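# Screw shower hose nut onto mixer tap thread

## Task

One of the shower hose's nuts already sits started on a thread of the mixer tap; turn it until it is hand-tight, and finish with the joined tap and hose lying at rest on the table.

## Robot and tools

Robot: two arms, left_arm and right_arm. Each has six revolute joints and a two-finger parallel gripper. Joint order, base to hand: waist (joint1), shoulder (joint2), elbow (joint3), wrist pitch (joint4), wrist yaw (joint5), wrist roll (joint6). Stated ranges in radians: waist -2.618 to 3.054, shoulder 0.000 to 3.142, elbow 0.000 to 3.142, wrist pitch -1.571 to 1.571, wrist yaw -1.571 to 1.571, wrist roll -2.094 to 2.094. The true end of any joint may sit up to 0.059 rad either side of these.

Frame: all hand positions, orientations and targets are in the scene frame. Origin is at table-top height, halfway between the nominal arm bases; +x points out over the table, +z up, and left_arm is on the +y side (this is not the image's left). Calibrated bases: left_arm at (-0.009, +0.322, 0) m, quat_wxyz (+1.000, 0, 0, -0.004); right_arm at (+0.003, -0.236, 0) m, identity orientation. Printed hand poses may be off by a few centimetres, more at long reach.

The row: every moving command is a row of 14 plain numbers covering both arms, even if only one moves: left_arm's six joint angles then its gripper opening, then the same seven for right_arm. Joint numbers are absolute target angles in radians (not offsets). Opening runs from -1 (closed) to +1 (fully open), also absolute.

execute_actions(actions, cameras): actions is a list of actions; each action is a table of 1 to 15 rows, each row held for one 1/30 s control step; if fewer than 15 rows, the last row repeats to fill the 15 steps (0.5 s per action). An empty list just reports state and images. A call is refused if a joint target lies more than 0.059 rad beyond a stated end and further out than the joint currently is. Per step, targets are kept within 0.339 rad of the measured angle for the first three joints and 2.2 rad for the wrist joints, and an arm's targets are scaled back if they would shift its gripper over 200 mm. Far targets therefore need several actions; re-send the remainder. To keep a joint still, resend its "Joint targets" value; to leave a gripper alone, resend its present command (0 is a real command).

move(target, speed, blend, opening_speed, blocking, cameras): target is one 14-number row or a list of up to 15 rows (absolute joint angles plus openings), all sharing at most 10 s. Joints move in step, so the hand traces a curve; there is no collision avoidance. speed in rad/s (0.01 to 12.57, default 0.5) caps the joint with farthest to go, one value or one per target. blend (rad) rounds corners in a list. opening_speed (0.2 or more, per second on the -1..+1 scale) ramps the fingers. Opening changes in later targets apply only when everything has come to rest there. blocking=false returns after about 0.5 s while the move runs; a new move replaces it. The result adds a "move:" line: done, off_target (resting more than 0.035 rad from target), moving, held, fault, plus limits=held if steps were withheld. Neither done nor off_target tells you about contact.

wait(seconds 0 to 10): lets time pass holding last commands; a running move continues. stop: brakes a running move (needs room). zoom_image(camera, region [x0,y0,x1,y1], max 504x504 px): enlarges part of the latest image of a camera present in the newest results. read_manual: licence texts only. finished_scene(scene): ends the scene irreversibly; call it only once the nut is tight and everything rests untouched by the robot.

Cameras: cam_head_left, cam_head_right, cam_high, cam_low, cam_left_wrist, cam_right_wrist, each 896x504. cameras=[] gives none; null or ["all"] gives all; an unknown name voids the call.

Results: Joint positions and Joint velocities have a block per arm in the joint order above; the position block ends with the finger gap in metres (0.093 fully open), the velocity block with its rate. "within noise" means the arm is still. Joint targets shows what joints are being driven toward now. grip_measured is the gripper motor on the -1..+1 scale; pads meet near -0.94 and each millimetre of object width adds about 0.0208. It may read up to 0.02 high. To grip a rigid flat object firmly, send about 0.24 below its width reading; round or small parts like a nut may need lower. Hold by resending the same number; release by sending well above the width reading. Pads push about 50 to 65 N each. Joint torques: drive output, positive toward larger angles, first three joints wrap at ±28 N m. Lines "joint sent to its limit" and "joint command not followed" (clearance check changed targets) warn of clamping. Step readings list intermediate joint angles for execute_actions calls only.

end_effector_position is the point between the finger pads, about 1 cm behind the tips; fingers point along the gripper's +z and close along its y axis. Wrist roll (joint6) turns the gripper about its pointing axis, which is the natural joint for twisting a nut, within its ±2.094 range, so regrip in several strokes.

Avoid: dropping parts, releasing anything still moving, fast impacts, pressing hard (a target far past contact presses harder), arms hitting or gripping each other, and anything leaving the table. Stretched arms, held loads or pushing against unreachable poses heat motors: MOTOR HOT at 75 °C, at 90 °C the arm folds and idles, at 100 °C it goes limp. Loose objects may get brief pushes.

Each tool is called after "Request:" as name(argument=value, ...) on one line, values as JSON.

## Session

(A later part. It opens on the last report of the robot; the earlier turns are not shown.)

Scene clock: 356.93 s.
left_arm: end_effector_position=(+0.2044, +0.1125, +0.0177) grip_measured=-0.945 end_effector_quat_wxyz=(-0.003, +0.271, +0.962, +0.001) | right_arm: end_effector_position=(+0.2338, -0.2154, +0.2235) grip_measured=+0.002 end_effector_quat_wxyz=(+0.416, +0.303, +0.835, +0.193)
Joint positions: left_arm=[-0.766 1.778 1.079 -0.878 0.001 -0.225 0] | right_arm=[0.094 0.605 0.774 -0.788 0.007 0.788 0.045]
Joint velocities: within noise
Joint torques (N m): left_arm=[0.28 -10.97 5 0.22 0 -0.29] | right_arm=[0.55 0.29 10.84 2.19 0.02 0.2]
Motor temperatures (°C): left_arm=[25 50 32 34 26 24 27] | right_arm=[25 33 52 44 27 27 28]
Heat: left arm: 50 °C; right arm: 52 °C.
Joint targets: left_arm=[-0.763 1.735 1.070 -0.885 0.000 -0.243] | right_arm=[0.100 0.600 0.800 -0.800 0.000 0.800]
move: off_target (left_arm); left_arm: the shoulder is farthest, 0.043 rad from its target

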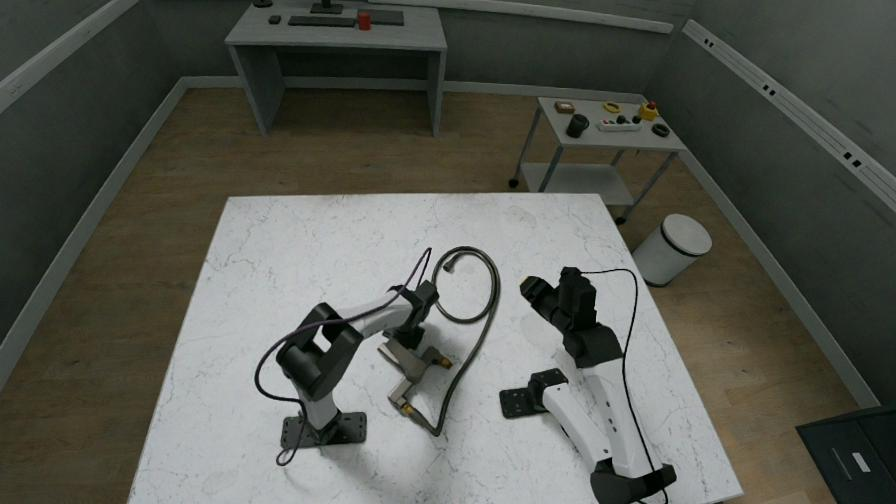

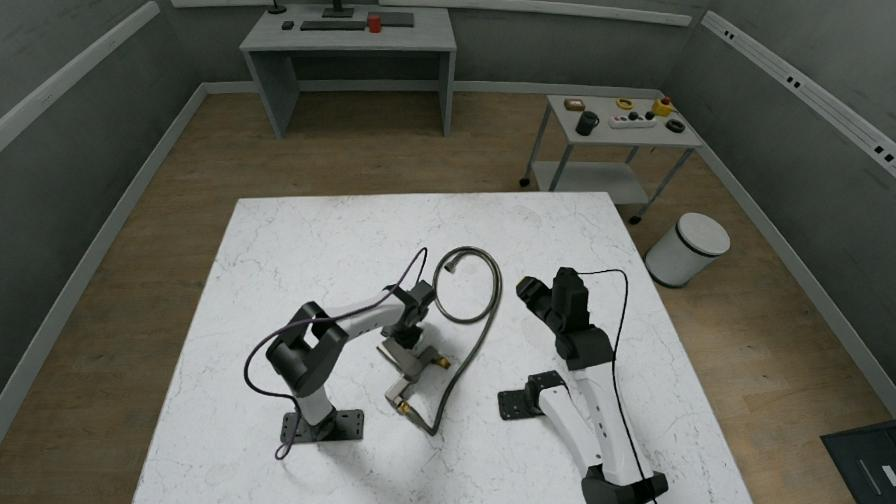

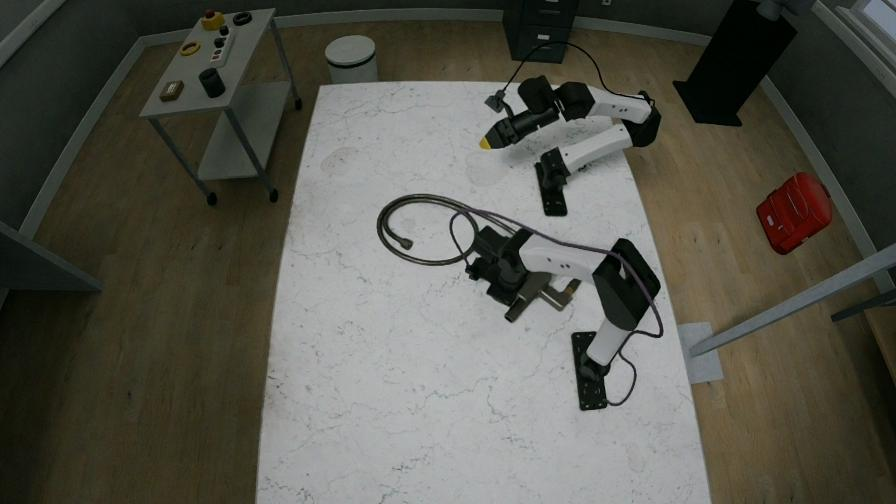

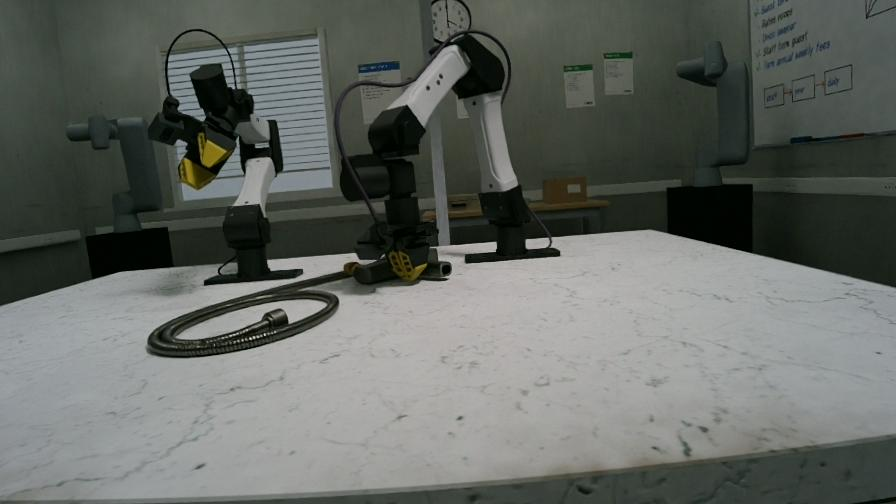

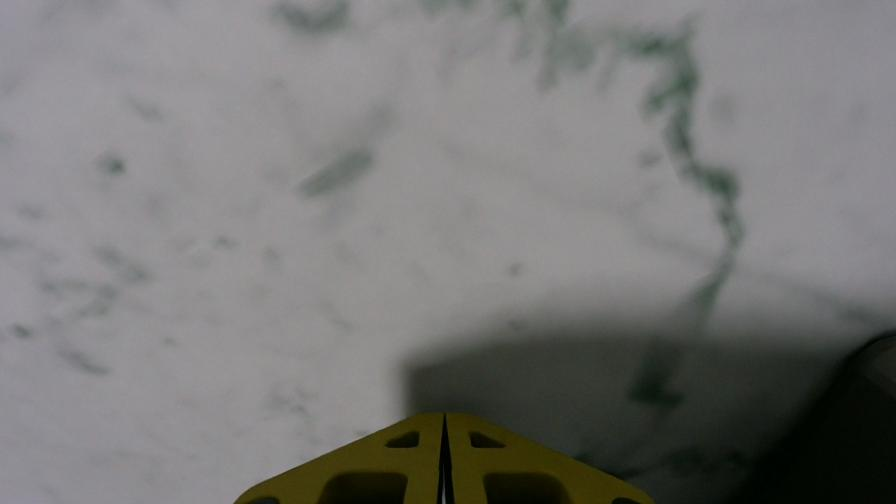

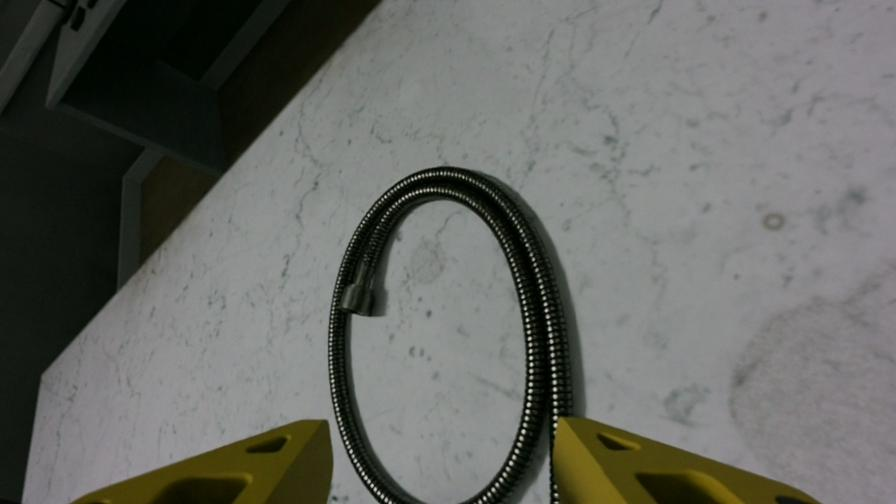

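Request:
move(target=[[-0.77,1.72,1.45,-1.25,0,-0.243,-0.95,0.5,0.8,0.9,-0.8,0,1.2,-0.9],[-0.35,0.9,0.9,-0.6,0,-0.2,0.0,0.962,1.515,1.217,-1.273,0,1.61,-0.95]], speed=[0.6,0.9], cameras=["cam_right_wrist","cam_head_left","cam_high"])

Request:
zoom_image(camera="cam_high", region=[480, 240, 610, 340])

Scene clock: 401.70 s.
left_arm: end_effector_position=(+0.2717, +0.2143, +0.2475) grip_measured=-0.003 end_effector_quat_wxyz=(+0.448, +0.068, +0.882, -0.133) | right_arm: end_effector_position=(+0.1481, -0.0294, +0.1163) grip_measured=-0.946 end_effector_quat_wxyz=(+0.000, +0.313, +0.950, -0.003)
Joint positions: left_arm=[-0.357 0.903 0.917 -0.613 0.001 -0.211 0.045] | right_arm=[0.96 1.505 1.192 -1.264 0.002 1.597 0]
Joint velocities: within noise
Joint torques (N m): left_arm=[0.7 -1.44 5.97 2.03 0 -0.04] | right_arm=[0.25 -4.15 9.76 0.2 0.1 0.24]
Motor temperatures (°C): left_arm=[25 55 32 33 26 24 27] | right_arm=[25 33 53 44 27 27 28]
Heat: left arm: 55 °C; right arm: 53 °C.
Joint targets: left_arm=[-0.350 0.900 0.900 -0.600 0.000 -0.200] | right_arm=[0.962 1.515 1.217 -1.273 0.000 1.610]
move: done
Images, in order (width x height): cam_head_left 896x504, cam_high 896x504, cam_right_wrist 896x504.

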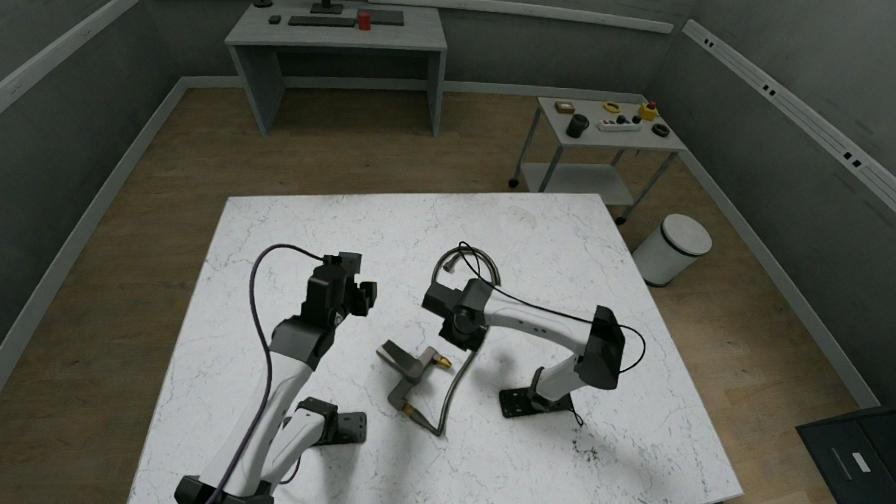

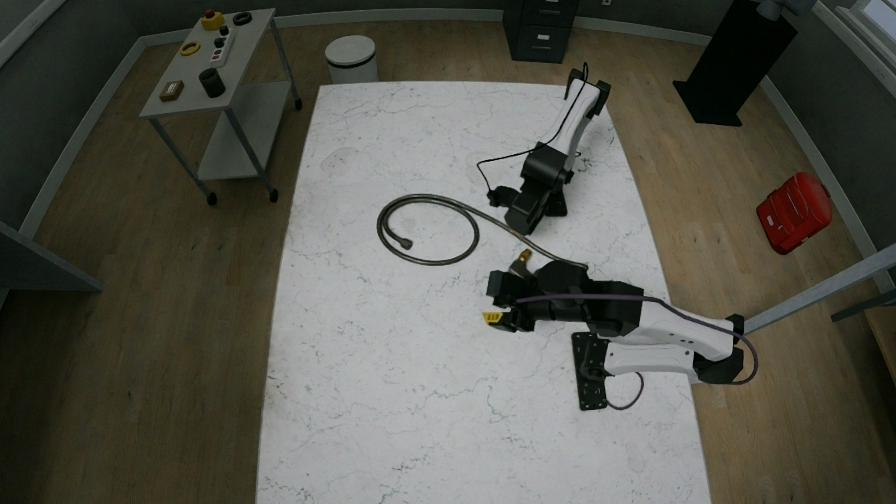

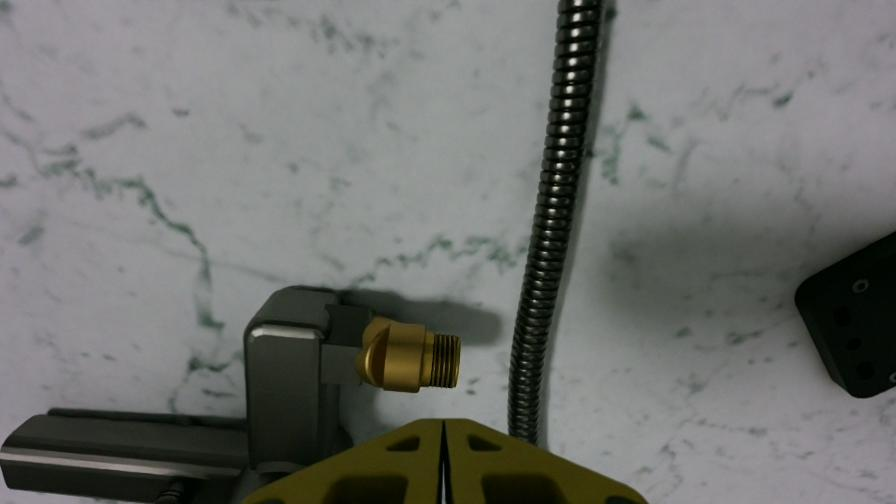

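Scaled by 3.877 from the camera's 896x504 image, which has a finer 1280x720 frame.

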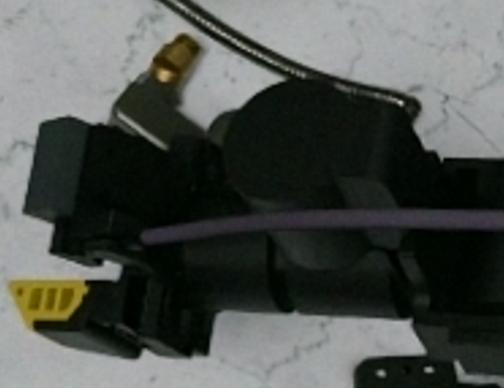

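Request:
move(target=[[-0.35,0.8,0.9,-0.6,0,-0.2,0.0,1.251,1.590,1.290,-1.271,0,1.897,-0.95],[-0.35,0.7,0.9,-0.6,0,-0.2,0.0,1.251,1.685,1.0,-0.907,0,1.897,-0.95],[-0.35,0.6,0.9,-0.6,0,-0.2,0.0,1.187,1.935,1.333,-0.966,0,1.571,-0.95],[-0.35,0.6,0.9,-0.6,0,-0.2,0.0,1.14,2.185,1.705,-1.09,0,1.265,-0.95]], speed=[0.6,0.4,0.35,0.35], blend=[0.02,0.02,0.1,0], cameras=["cam_right_wrist","cam_head_left","cam_high"])

Scene clock: 424.37 s.
left_arm: end_effector_position=(+0.2241, +0.2324, +0.3236) grip_measured=-0.003 end_effector_quat_wxyz=(+0.568, +0.062, +0.803, -0.169) | right_arm: end_effector_position=(+0.1685, +0.1297, +0.0294) grip_measured=-0.946 end_effector_quat_wxyz=(-0.007, +0.065, +0.998, -0.019)
Joint positions: left_arm=[-0.357 0.608 0.916 -0.611 0.001 -0.211 0.045] | right_arm=[1.146 2.16 1.674 -1.125 0.001 1.277 0]
Joint velocities: within noise
Joint torques (N m): left_arm=[0.66 0.62 5.48 2.2 0.04 -0.03] | right_arm=[-0.43 -8.01 10.09 0.63 0.11 0.02]
Motor temperatures (°C): left_arm=[25 47 32 36 26 24 27] | right_arm=[25 34 49 39 27 27 29]
Heat: left arm: 47 °C; right arm: 49 °C.
Joint targets: left_arm=[-0.350 0.600 0.900 -0.600 0.000 -0.200] | right_arm=[1.140 2.185 1.705 -1.090 0.000 1.265]
move: done
Images, in order (width x height): cam_head_left 896x504, cam_high 896x504, cam_right_wrist 896x504.

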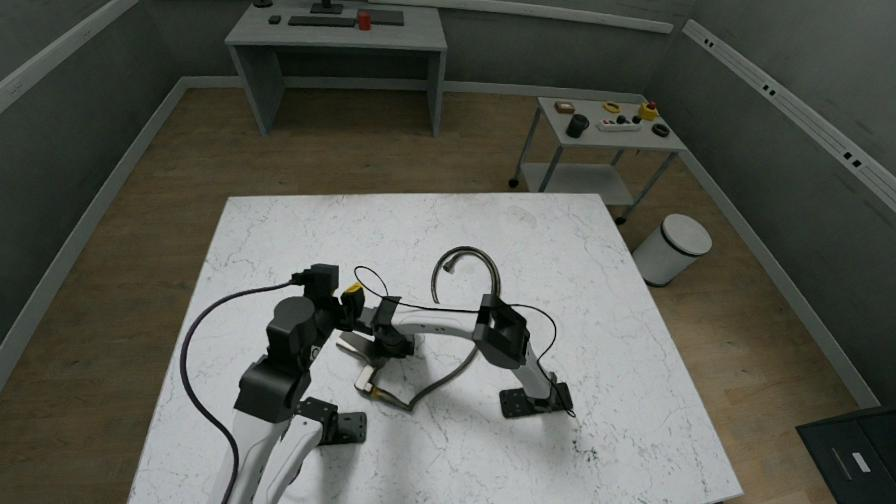

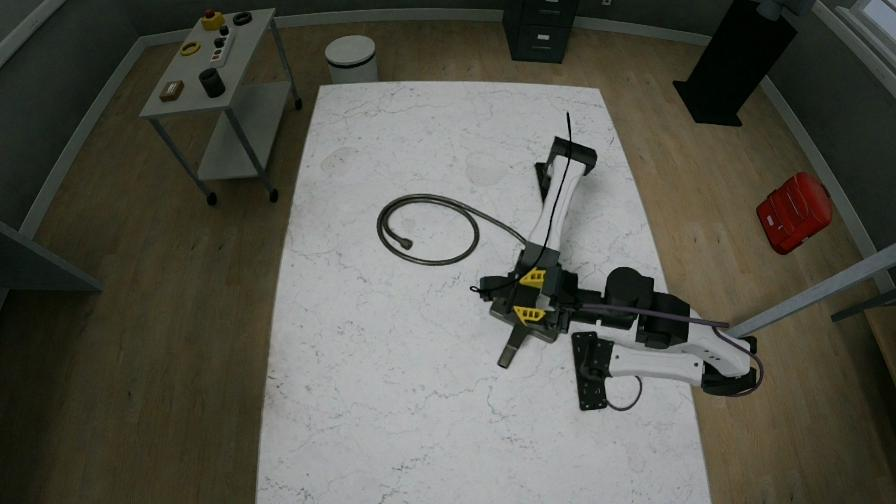

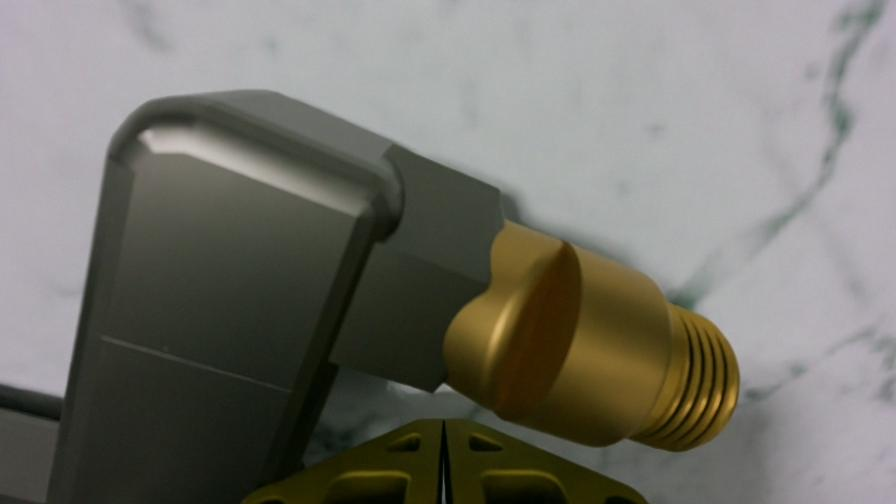

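Request:
move(target=[[-0.35,0.6,0.9,-0.6,0,-0.6,0.3,1.143,2.13,2.0,-1.42,0,1.27,-0.95],[-0.2,1.2,1.1,-1.0,0.2,-1.0,0.3,0.9,1.4,1.4,-1.2,0,1.0,0.0],[-0.055,1.623,1.300,-1.345,0.243,-1.197,0.3,0.6,0.8,1.0,-1.0,0,1.0,0.0]], speed=[0.5,0.8,0.7], blend=[0.03,0.1,0], cameras=["cam_left_wrist","cam_head_left","cam_high"])

Scene clock: 435.23 s.
left_arm: end_effector_position=(+0.2241, +0.2324, +0.3236) grip_measured=+0.297 end_effector_quat_wxyz=(+0.554, +0.004, +0.806, -0.209) | right_arm: end_effector_position=(+0.1696, +0.1316, +0.0448) grip_measured=-0.946 end_effector_quat_wxyz=(-0.008, +0.063, +0.998, -0.022)
Joint positions: left_arm=[-0.357 0.608 0.916 -0.611 0.001 -0.356 0.059] | right_arm=[1.146 2.161 1.738 -1.194 0.001 1.272 0]
Joint velocities: within noise
Joint torques (N m): left_arm=[0.64 0.65 5.52 2.21 0.03 -0.2] | right_arm=[0.13 -9.99 6.72 0.28 0.11 0.13]
Motor temperatures (°C): left_arm=[25 45 32 37 26 24 27] | right_arm=[25 36 49 38 27 27 29]
Heat: left arm: 45 °C; right arm: 49 °C.
Joint targets: left_arm=[-0.350 0.600 0.900 -0.600 0.000 -0.364] | right_arm=[1.146 2.161 1.733 -1.188 0.001 1.272]
Tool commands: left_gripper/opening=+0.3 right_gripper/opening=-0.95
move: held (right_arm; a check stopped the path), off_target (left_arm; braked when a check withheld steps of right_arm); path passed 0 of 3 targets; target 2's new numbers were not sent; limits=held; left_arm: the shoulder is farthest, 1.015 rad from its target; right_arm: the shoulder is farthest, 1.361 rad from its target
joint command not followed: on one or more control steps a check withheld the commanded joint targets of the right arm, and it was not sent them on those steps.
cause: the commanded joint targets, or the way to them, would bring a part of the robot too close to another arm (this arm's forearm (the part past the elbow) and the left arm's fingers).
Images, in order (width x height): cam_head_left 896x504, cam_high 896x504, cam_left_wrist 896x504.

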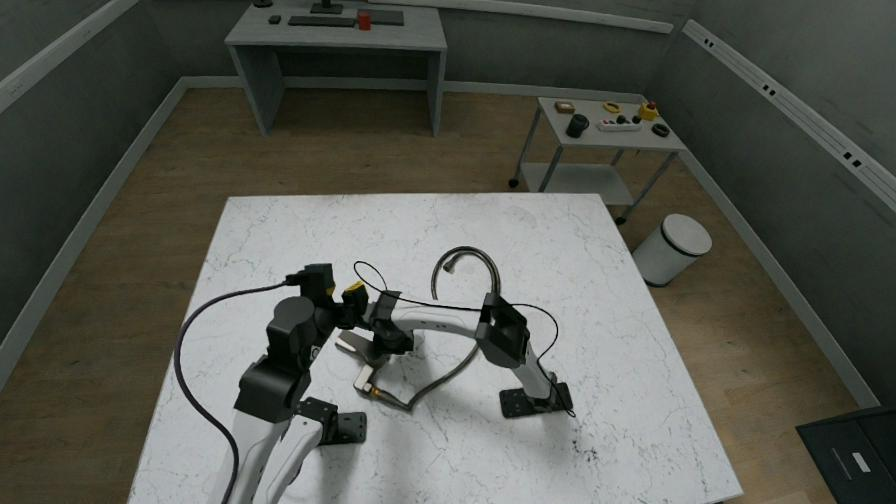

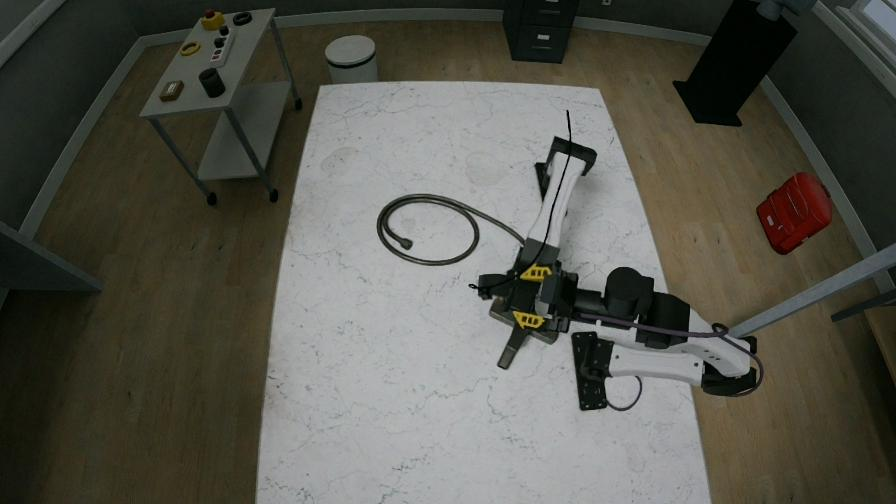

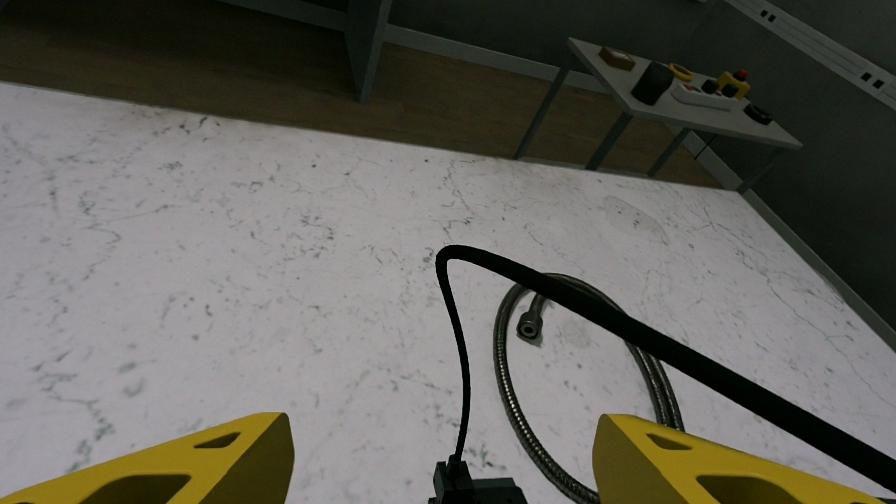

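Request:
move(target=[[0.3,0.3,0.7,-0.5,0,-1.0,0.3,1.146,2.161,1.738,-1.194,0.001,1.272,-0.95],[0.3,0.3,0.7,-0.7,0.2,-1.1,0.3,1.143,2.13,2.0,-1.42,0,1.27,-0.95],[0.2,0.9,1.0,-1.1,0.2,-1.15,0.3,0.8,1.3,1.4,-1.2,0,1.0,-0.9],[-0.055,1.623,1.300,-1.345,0.243,-1.197,0.3,0.5,0.6,1.0,-1.0,0,1.0,0.0]], speed=[0.8,0.7,0.9,0.8], blend=[0.05,0.05,0.1,0], cameras=["cam_left_wrist","cam_head_left","cam_high"])

Scene clock: 446.40 s.
left_arm: end_effector_position=(+0.2455, +0.2676, +0.1152) grip_measured=+0.297 end_effector_quat_wxyz=(-0.111, -0.535, +0.835, -0.064) | right_arm: end_effector_position=(+0.1820, -0.1370, +0.2815) grip_measured=-0.002 end_effector_quat_wxyz=(+0.342, +0.220, +0.854, +0.324)
Joint positions: left_arm=[-0.05 1.615 1.273 -1.335 0.235 -1.186 0.059] | right_arm=[0.506 0.604 1.015 -1.001 0 1.011 0.045]
Joint velocities: within noise
Joint torques (N m): left_arm=[-0.49 -5.41 8.51 -0.06 0.19 -0.24] | right_arm=[-0.38 1.1 6.09 2.37 0.08 -0.02]
Motor temperatures (°C): left_arm=[25 44 33 37 26 24 27] | right_arm=[25 38 48 38 27 27 29]
Heat: left arm: 44 °C; right arm: 48 °C.
Joint targets: left_arm=[-0.055 1.623 1.300 -1.345 0.243 -1.197] | right_arm=[0.500 0.600 1.000 -1.000 0.000 1.000]
move: done; blend cut to 0 rad at target 3
Images, in order (width x height): cam_head_left 896x504, cam_high 896x504, cam_left_wrist 896x504.

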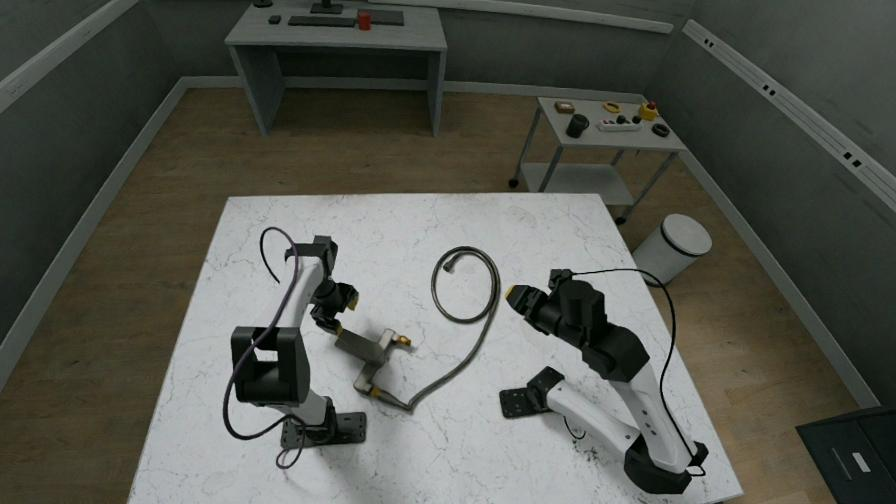

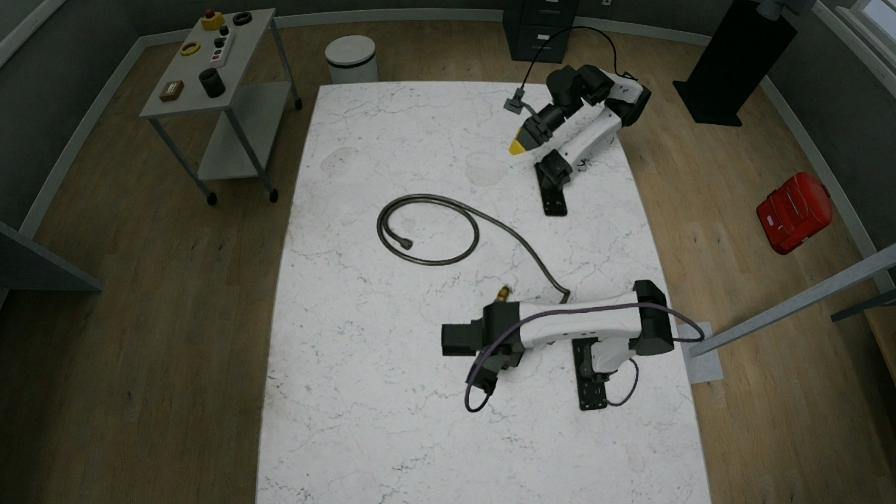

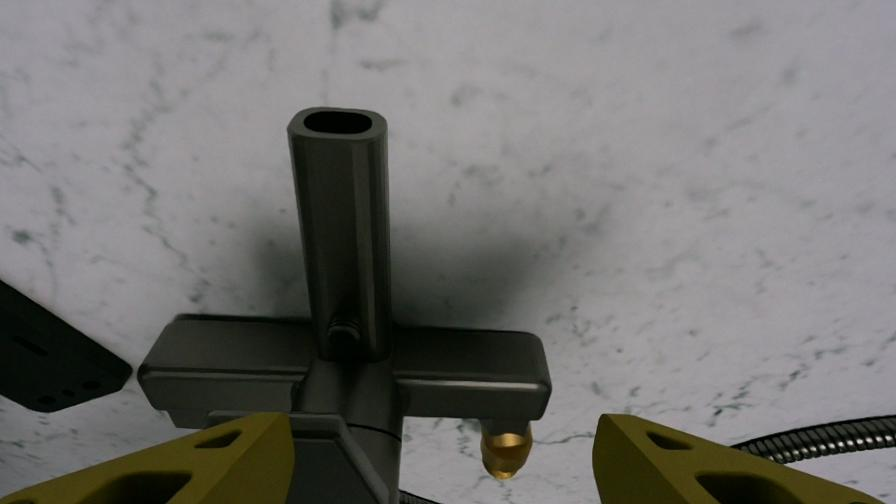

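Request:
move(target=[[0.036,1.575,0.985,-1.10,0.236,-1.12,0.3,0.5,0.6,1.0,-1.0,0,1.0,0.0],[0.036,1.595,0.885,-0.94,0.236,-1.12,0.3,0.5,0.6,1.0,-1.0,0,1.0,0.0]], speed=0.35, blend=[0.03,0], cameras=["cam_left_wrist","cam_low"])

Scene clock: 464.07 s.
left_arm: end_effector_position=(+0.2195, +0.2875, +0.0321) grip_measured=+0.297 end_effector_quat_wxyz=(-0.110, -0.545, +0.828, -0.072) | right_arm: end_effector_position=(+0.1821, -0.1370, +0.2817) grip_measured=-0.002 end_effector_quat_wxyz=(+0.342, +0.220, +0.854, +0.324)
Joint positions: left_arm=[0.033 1.598 0.91 -0.996 0.24 -1.125 0.059] | right_arm=[0.506 0.604 1.015 -1 0 1.011 0.045]
Joint velocities: within noise
Joint torques (N m): left_arm=[0.31 -5.67 3.32 0.56 0.12 -0.08] | right_arm=[-0.38 1.09 6.09 2.36 0.09 -0.02]
Motor temperatures (°C): left_arm=[25 44 36 35 26 24 27] | right_arm=[25 36 46 41 27 27 28]
Heat: left arm: 44 °C; right arm: 46 °C.
Joint targets: left_arm=[0.036 1.595 0.885 -0.940 0.236 -1.120] | right_arm=[0.500 0.600 1.000 -1.000 0.000 1.000]
move: off_target (left_arm); left_arm: the wrist pitch is farthest, 0.056 rad from its target
Images, in order (width x height): cam_low 896x504, cam_left_wrist 896x504.

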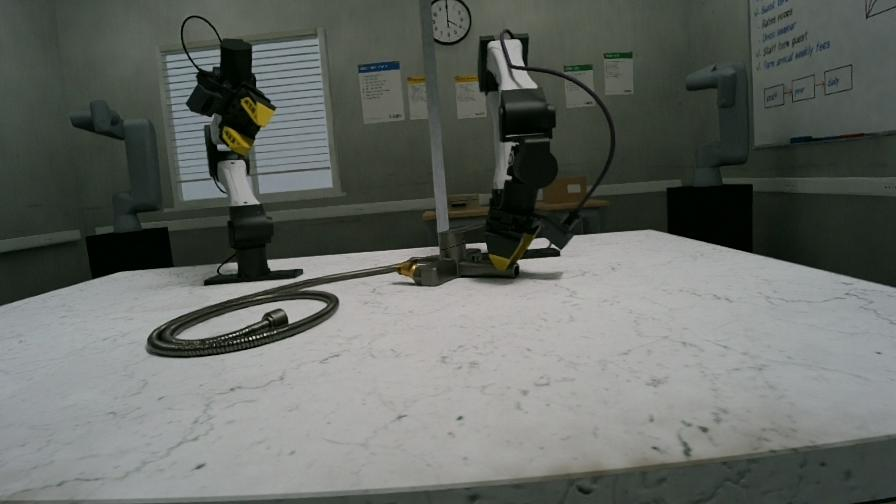

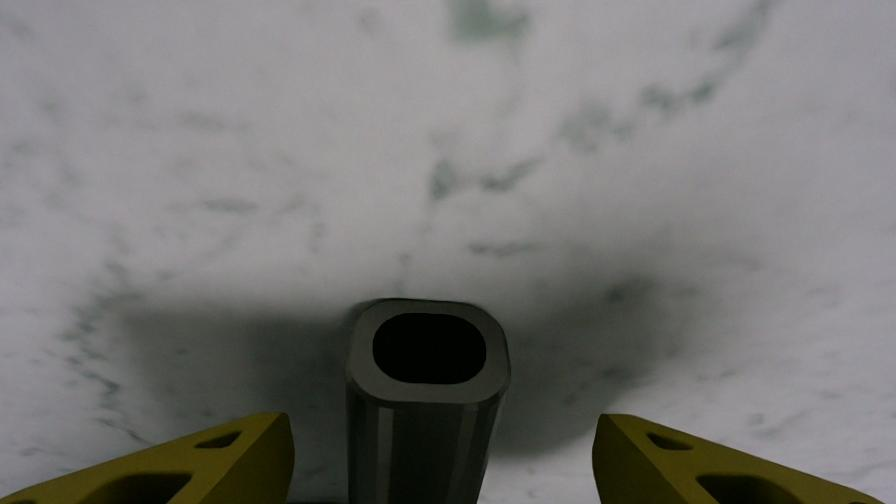

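Request:
move(target=[0.036,1.605,0.885,-0.945,0.236,-1.12,-0.9,0.5,0.6,1.0,-1.0,0,1.0,0.0], opening_speed=0.9, cameras=["cam_left_wrist","cam_low","cam_head_left"])

Request:
zoom_image(camera="cam_head_left", region=[330, 320, 430, 420])

Scene clock: 469.00 s.
left_arm: end_effector_position=(+0.2165, +0.2879, +0.0320) grip_measured=-0.519 end_effector_quat_wxyz=(-0.115, -0.546, +0.827, -0.070) | right_arm: end_effector_position=(+0.1821, -0.1370, +0.2817) grip_measured=-0.002 end_effector_quat_wxyz=(+0.342, +0.220, +0.854, +0.324)
Joint positions: left_arm=[0.036 1.598 0.908 -1.006 0.24 -1.124 0.02] | right_arm=[0.506 0.604 1.015 -1 0 1.011 0.045]
Joint velocities: within noise
Joint torques (N m): left_arm=[0.01 -4.86 3.47 0.59 0.09 -0.11] | right_arm=[-0.38 1.09 6.09 2.36 0.09 -0.02]
Motor temperatures (°C): left_arm=[25 44 35 34 26 24 27] | right_arm=[25 36 46 41 27 27 28]
Heat: left arm: 44 °C; right arm: 46 °C.
Joint targets: left_arm=[0.036 1.605 0.885 -0.945 0.236 -1.120] | right_arm=[0.500 0.600 1.000 -1.000 0.000 1.000]
move: off_target (left_arm); left_arm: the wrist pitch is farthest, 0.061 rad from its target
Images, in order (width x height): cam_head_left 896x504, cam_low 896x504, cam_left_wrist 896x504.

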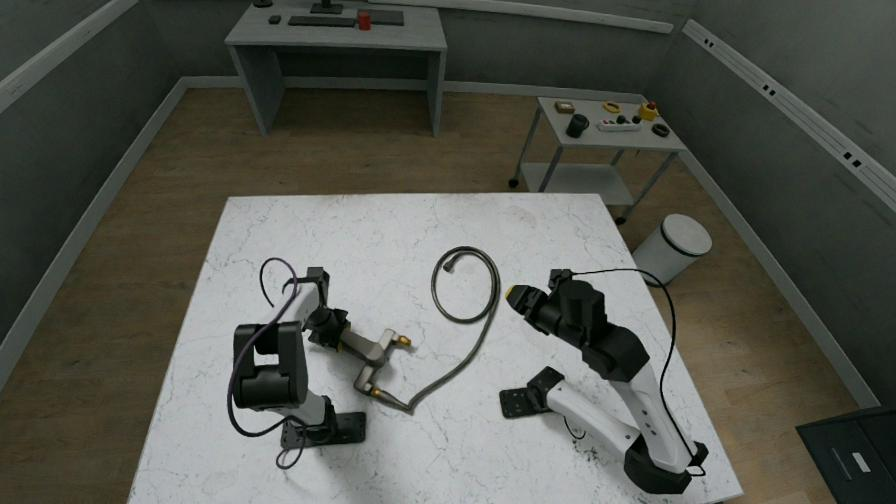

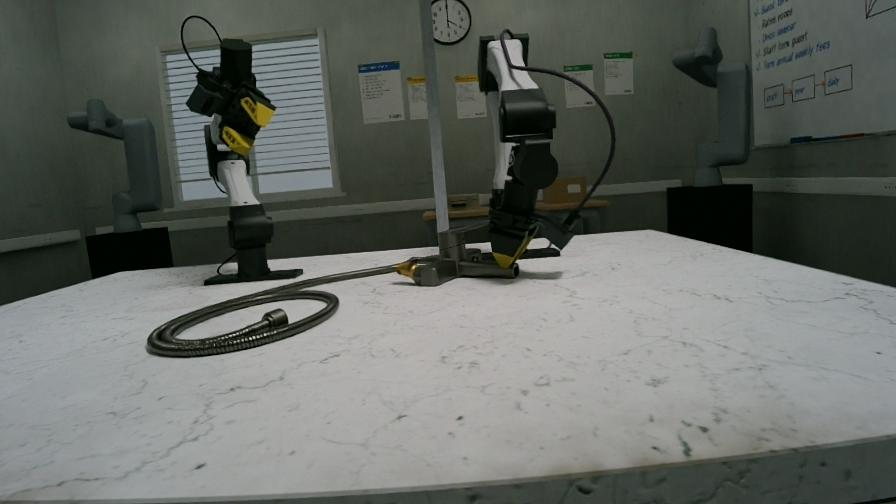

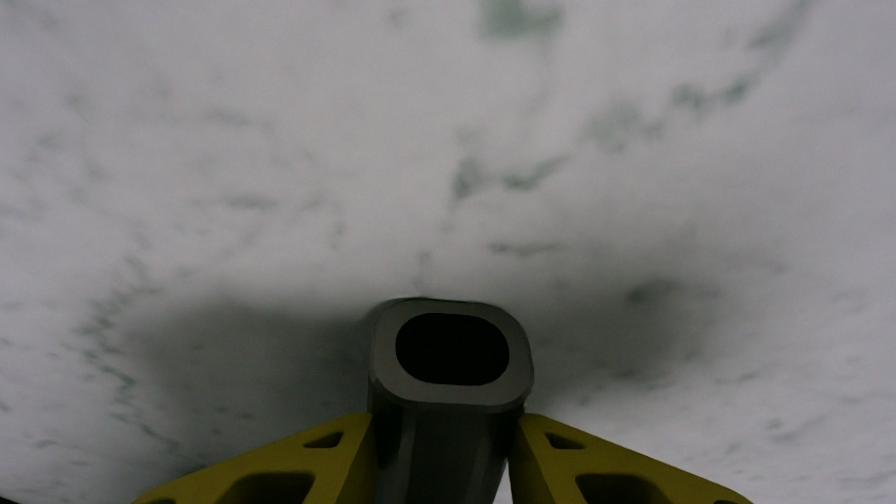

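Scaled by 5.040 from the camera's 896x504 image, which has a finer 1280x720 frame.

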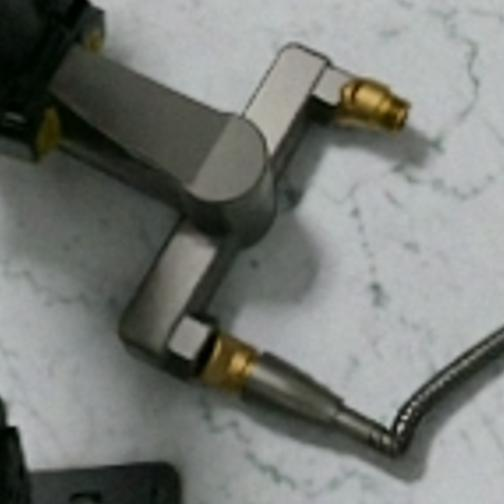

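Request:
move(target=[[0.036,1.605,0.885,-0.945,0.236,-1.12,-0.9,1.2,1.3,1.7,-1.4,0.1,0.5,0.0],[0.036,1.605,0.885,-0.945,0.236,-1.12,-0.9,1.476,2.29,2.116,-1.456,0.164,0.346,0.0]], speed=[1.0,0.6], blend=[0.1,0])

Scene clock: 494.53 s.
left_arm: end_effector_position=(+0.2165, +0.2879, +0.0320) grip_measured=-0.535 end_effector_quat_wxyz=(-0.115, -0.546, +0.827, -0.070) | right_arm: end_effector_position=(+0.0833, +0.1771, +0.1284) grip_measured=-0.002 end_effector_quat_wxyz=(+0.067, -0.499, +0.863, -0.032)
Joint positions: left_arm=[0.036 1.598 0.908 -1.006 0.24 -1.124 0.02] | right_arm=[1.437 2.141 2.033 -1.431 0.146 0.386 0.045]
Joint velocities: within noise
Joint torques (N m): left_arm=[-0.01 -4.77 3.48 0.59 0.09 -0.11] | right_arm=[-0.31 -11.03 7.61 0.42 0.17 0.14]
Motor temperatures (°C): left_arm=[25 44 34 34 26 24 28] | right_arm=[25 35 45 42 27 27 28]
Heat: left arm: 44 °C; right arm: 45 °C.
Joint targets: left_arm=[0.036 1.605 0.885 -0.945 0.236 -1.120] | right_arm=[1.432 2.129 2.034 -1.434 0.146 0.387]
move: held (right_arm; a check stopped the path), off_target (left_arm); path passed 1 of 2 targets; limits=held; left_arm: the wrist pitch is farthest, 0.061 rad from its target; right_arm: the shoulder is farthest, 0.149 rad from its target
joint command not followed: on one or more control steps a check withheld the commanded joint targets of the right arm, and it was not sent them on those steps.
cause: the commanded joint targets, or the way to them, would bring a part of the robot too close to another arm (this arm's wrist (the part past the wrist pitch) and the left arm's upper arm (the part past the shoulder), at the place that arm is still heading or pushing toward).

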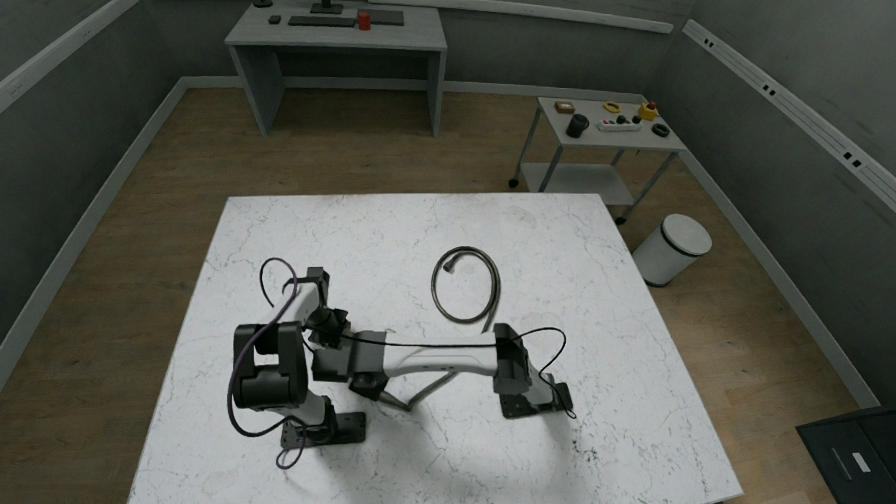

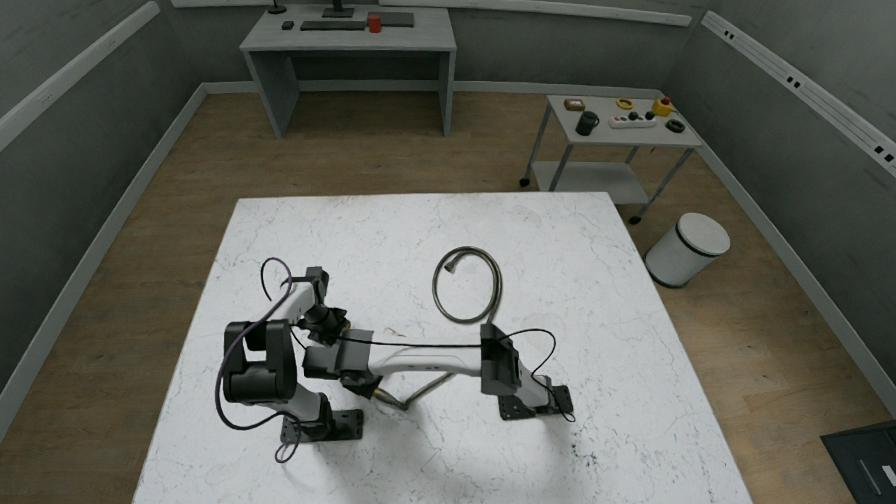

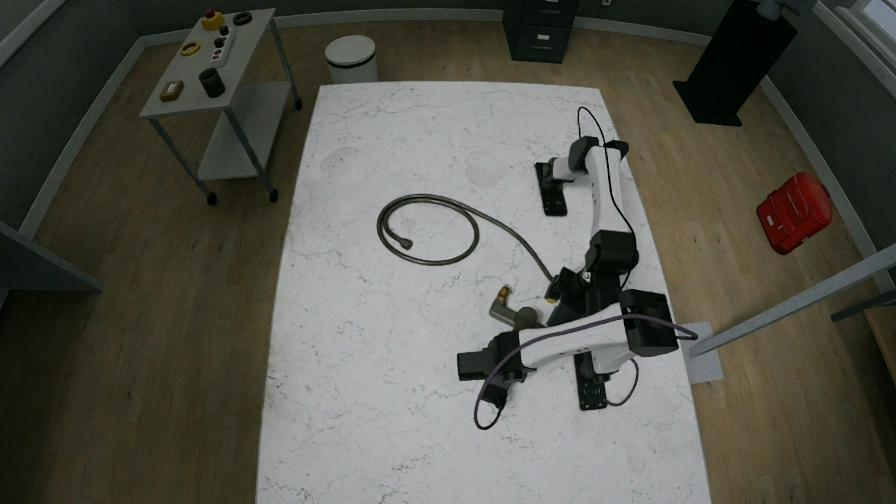

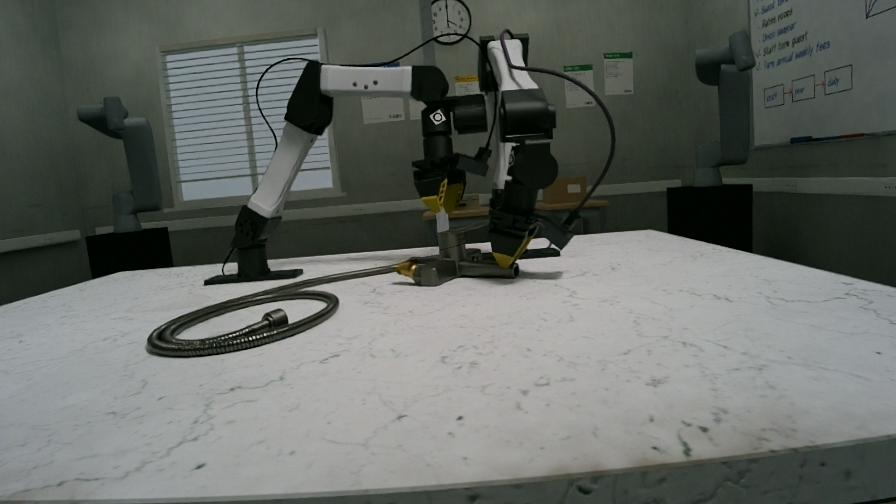

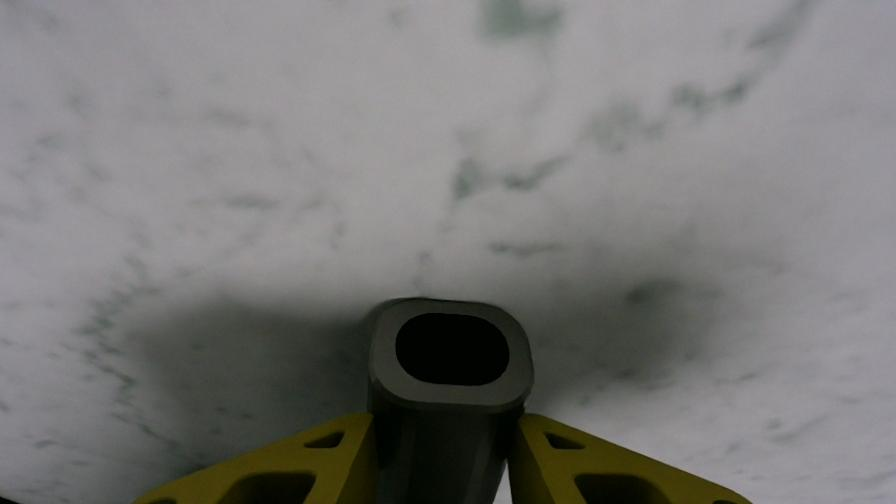

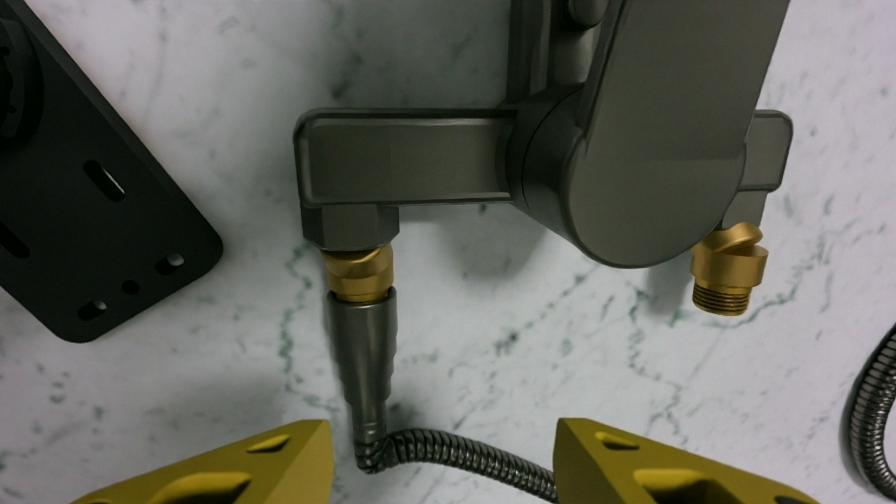

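Request:
move(target=[[0.036,1.598,0.905,-0.98,0.236,-1.12,0.3,1.4,2.05,2.0,-1.43,0.1,0.38,0.0],[0.036,1.55,1.15,-1.25,0.236,-1.12,0.3,1.15,2.0,1.85,-1.35,-0.1,0.1,0.0],[0.25,0.6,0.8,-0.7,0.1,-0.6,0.3,0.9285,2.073,1.761,-1.299,-0.259,-0.159,0.0]], speed=[0.5,0.6,0.8], opening_speed=2, cameras=["cam_right_wrist","cam_head_left"])

Scene clock: 526.03 s.
left_arm: end_effector_position=(+0.2298, +0.3593, +0.2584) grip_measured=+0.297 end_effector_quat_wxyz=(+0.492, -0.326, +0.794, -0.144) | right_arm: end_effector_position=(+0.2033, +0.1025, +0.1016) grip_measured=-0.002 end_effector_quat_wxyz=(-0.053, -0.508, +0.852, +0.114)
Joint positions: left_arm=[0.243 0.603 0.816 -0.712 0.114 -0.613 0.059] | right_arm=[0.93 2.051 1.775 -1.306 -0.252 -0.147 0.045]
Joint velocities: within noise
Joint torques (N m): left_arm=[0.66 0.88 5.68 2.1 -0.08 -0.04] | right_arm=[-0.02 -7.72 6.11 0.46 -0.16 -0.01]
Motor temperatures (°C): left_arm=[25 44 33 34 26 24 28] | right_arm=[25 48 45 37 27 27 28]
Heat: left arm: 44 °C; right arm: 48 °C.
Joint targets: left_arm=[0.250 0.600 0.800 -0.700 0.100 -0.600] | right_arm=[0.929 2.073 1.761 -1.299 -0.259 -0.159]
move: done
Images, in order (width x height): cam_head_left 896x504, cam_right_wrist 896x504.

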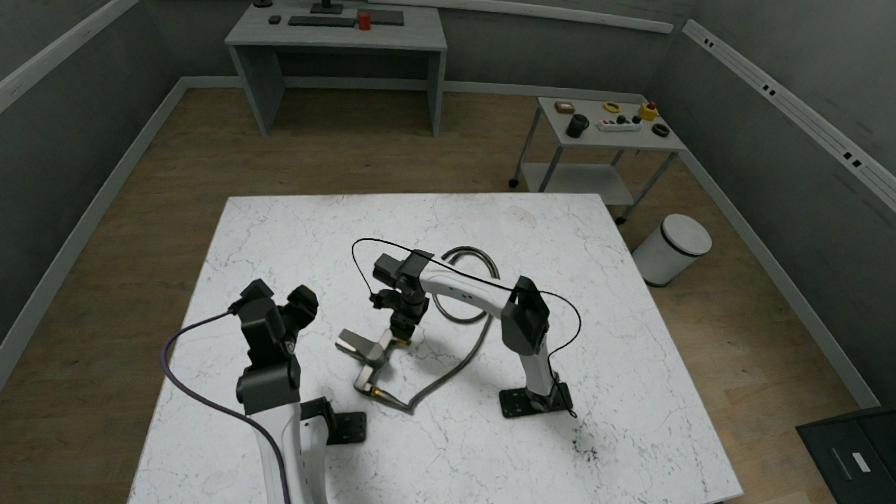

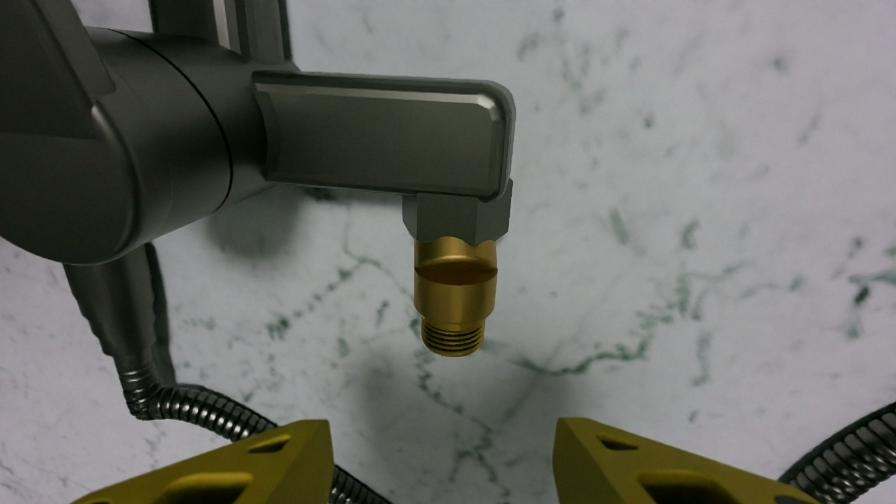

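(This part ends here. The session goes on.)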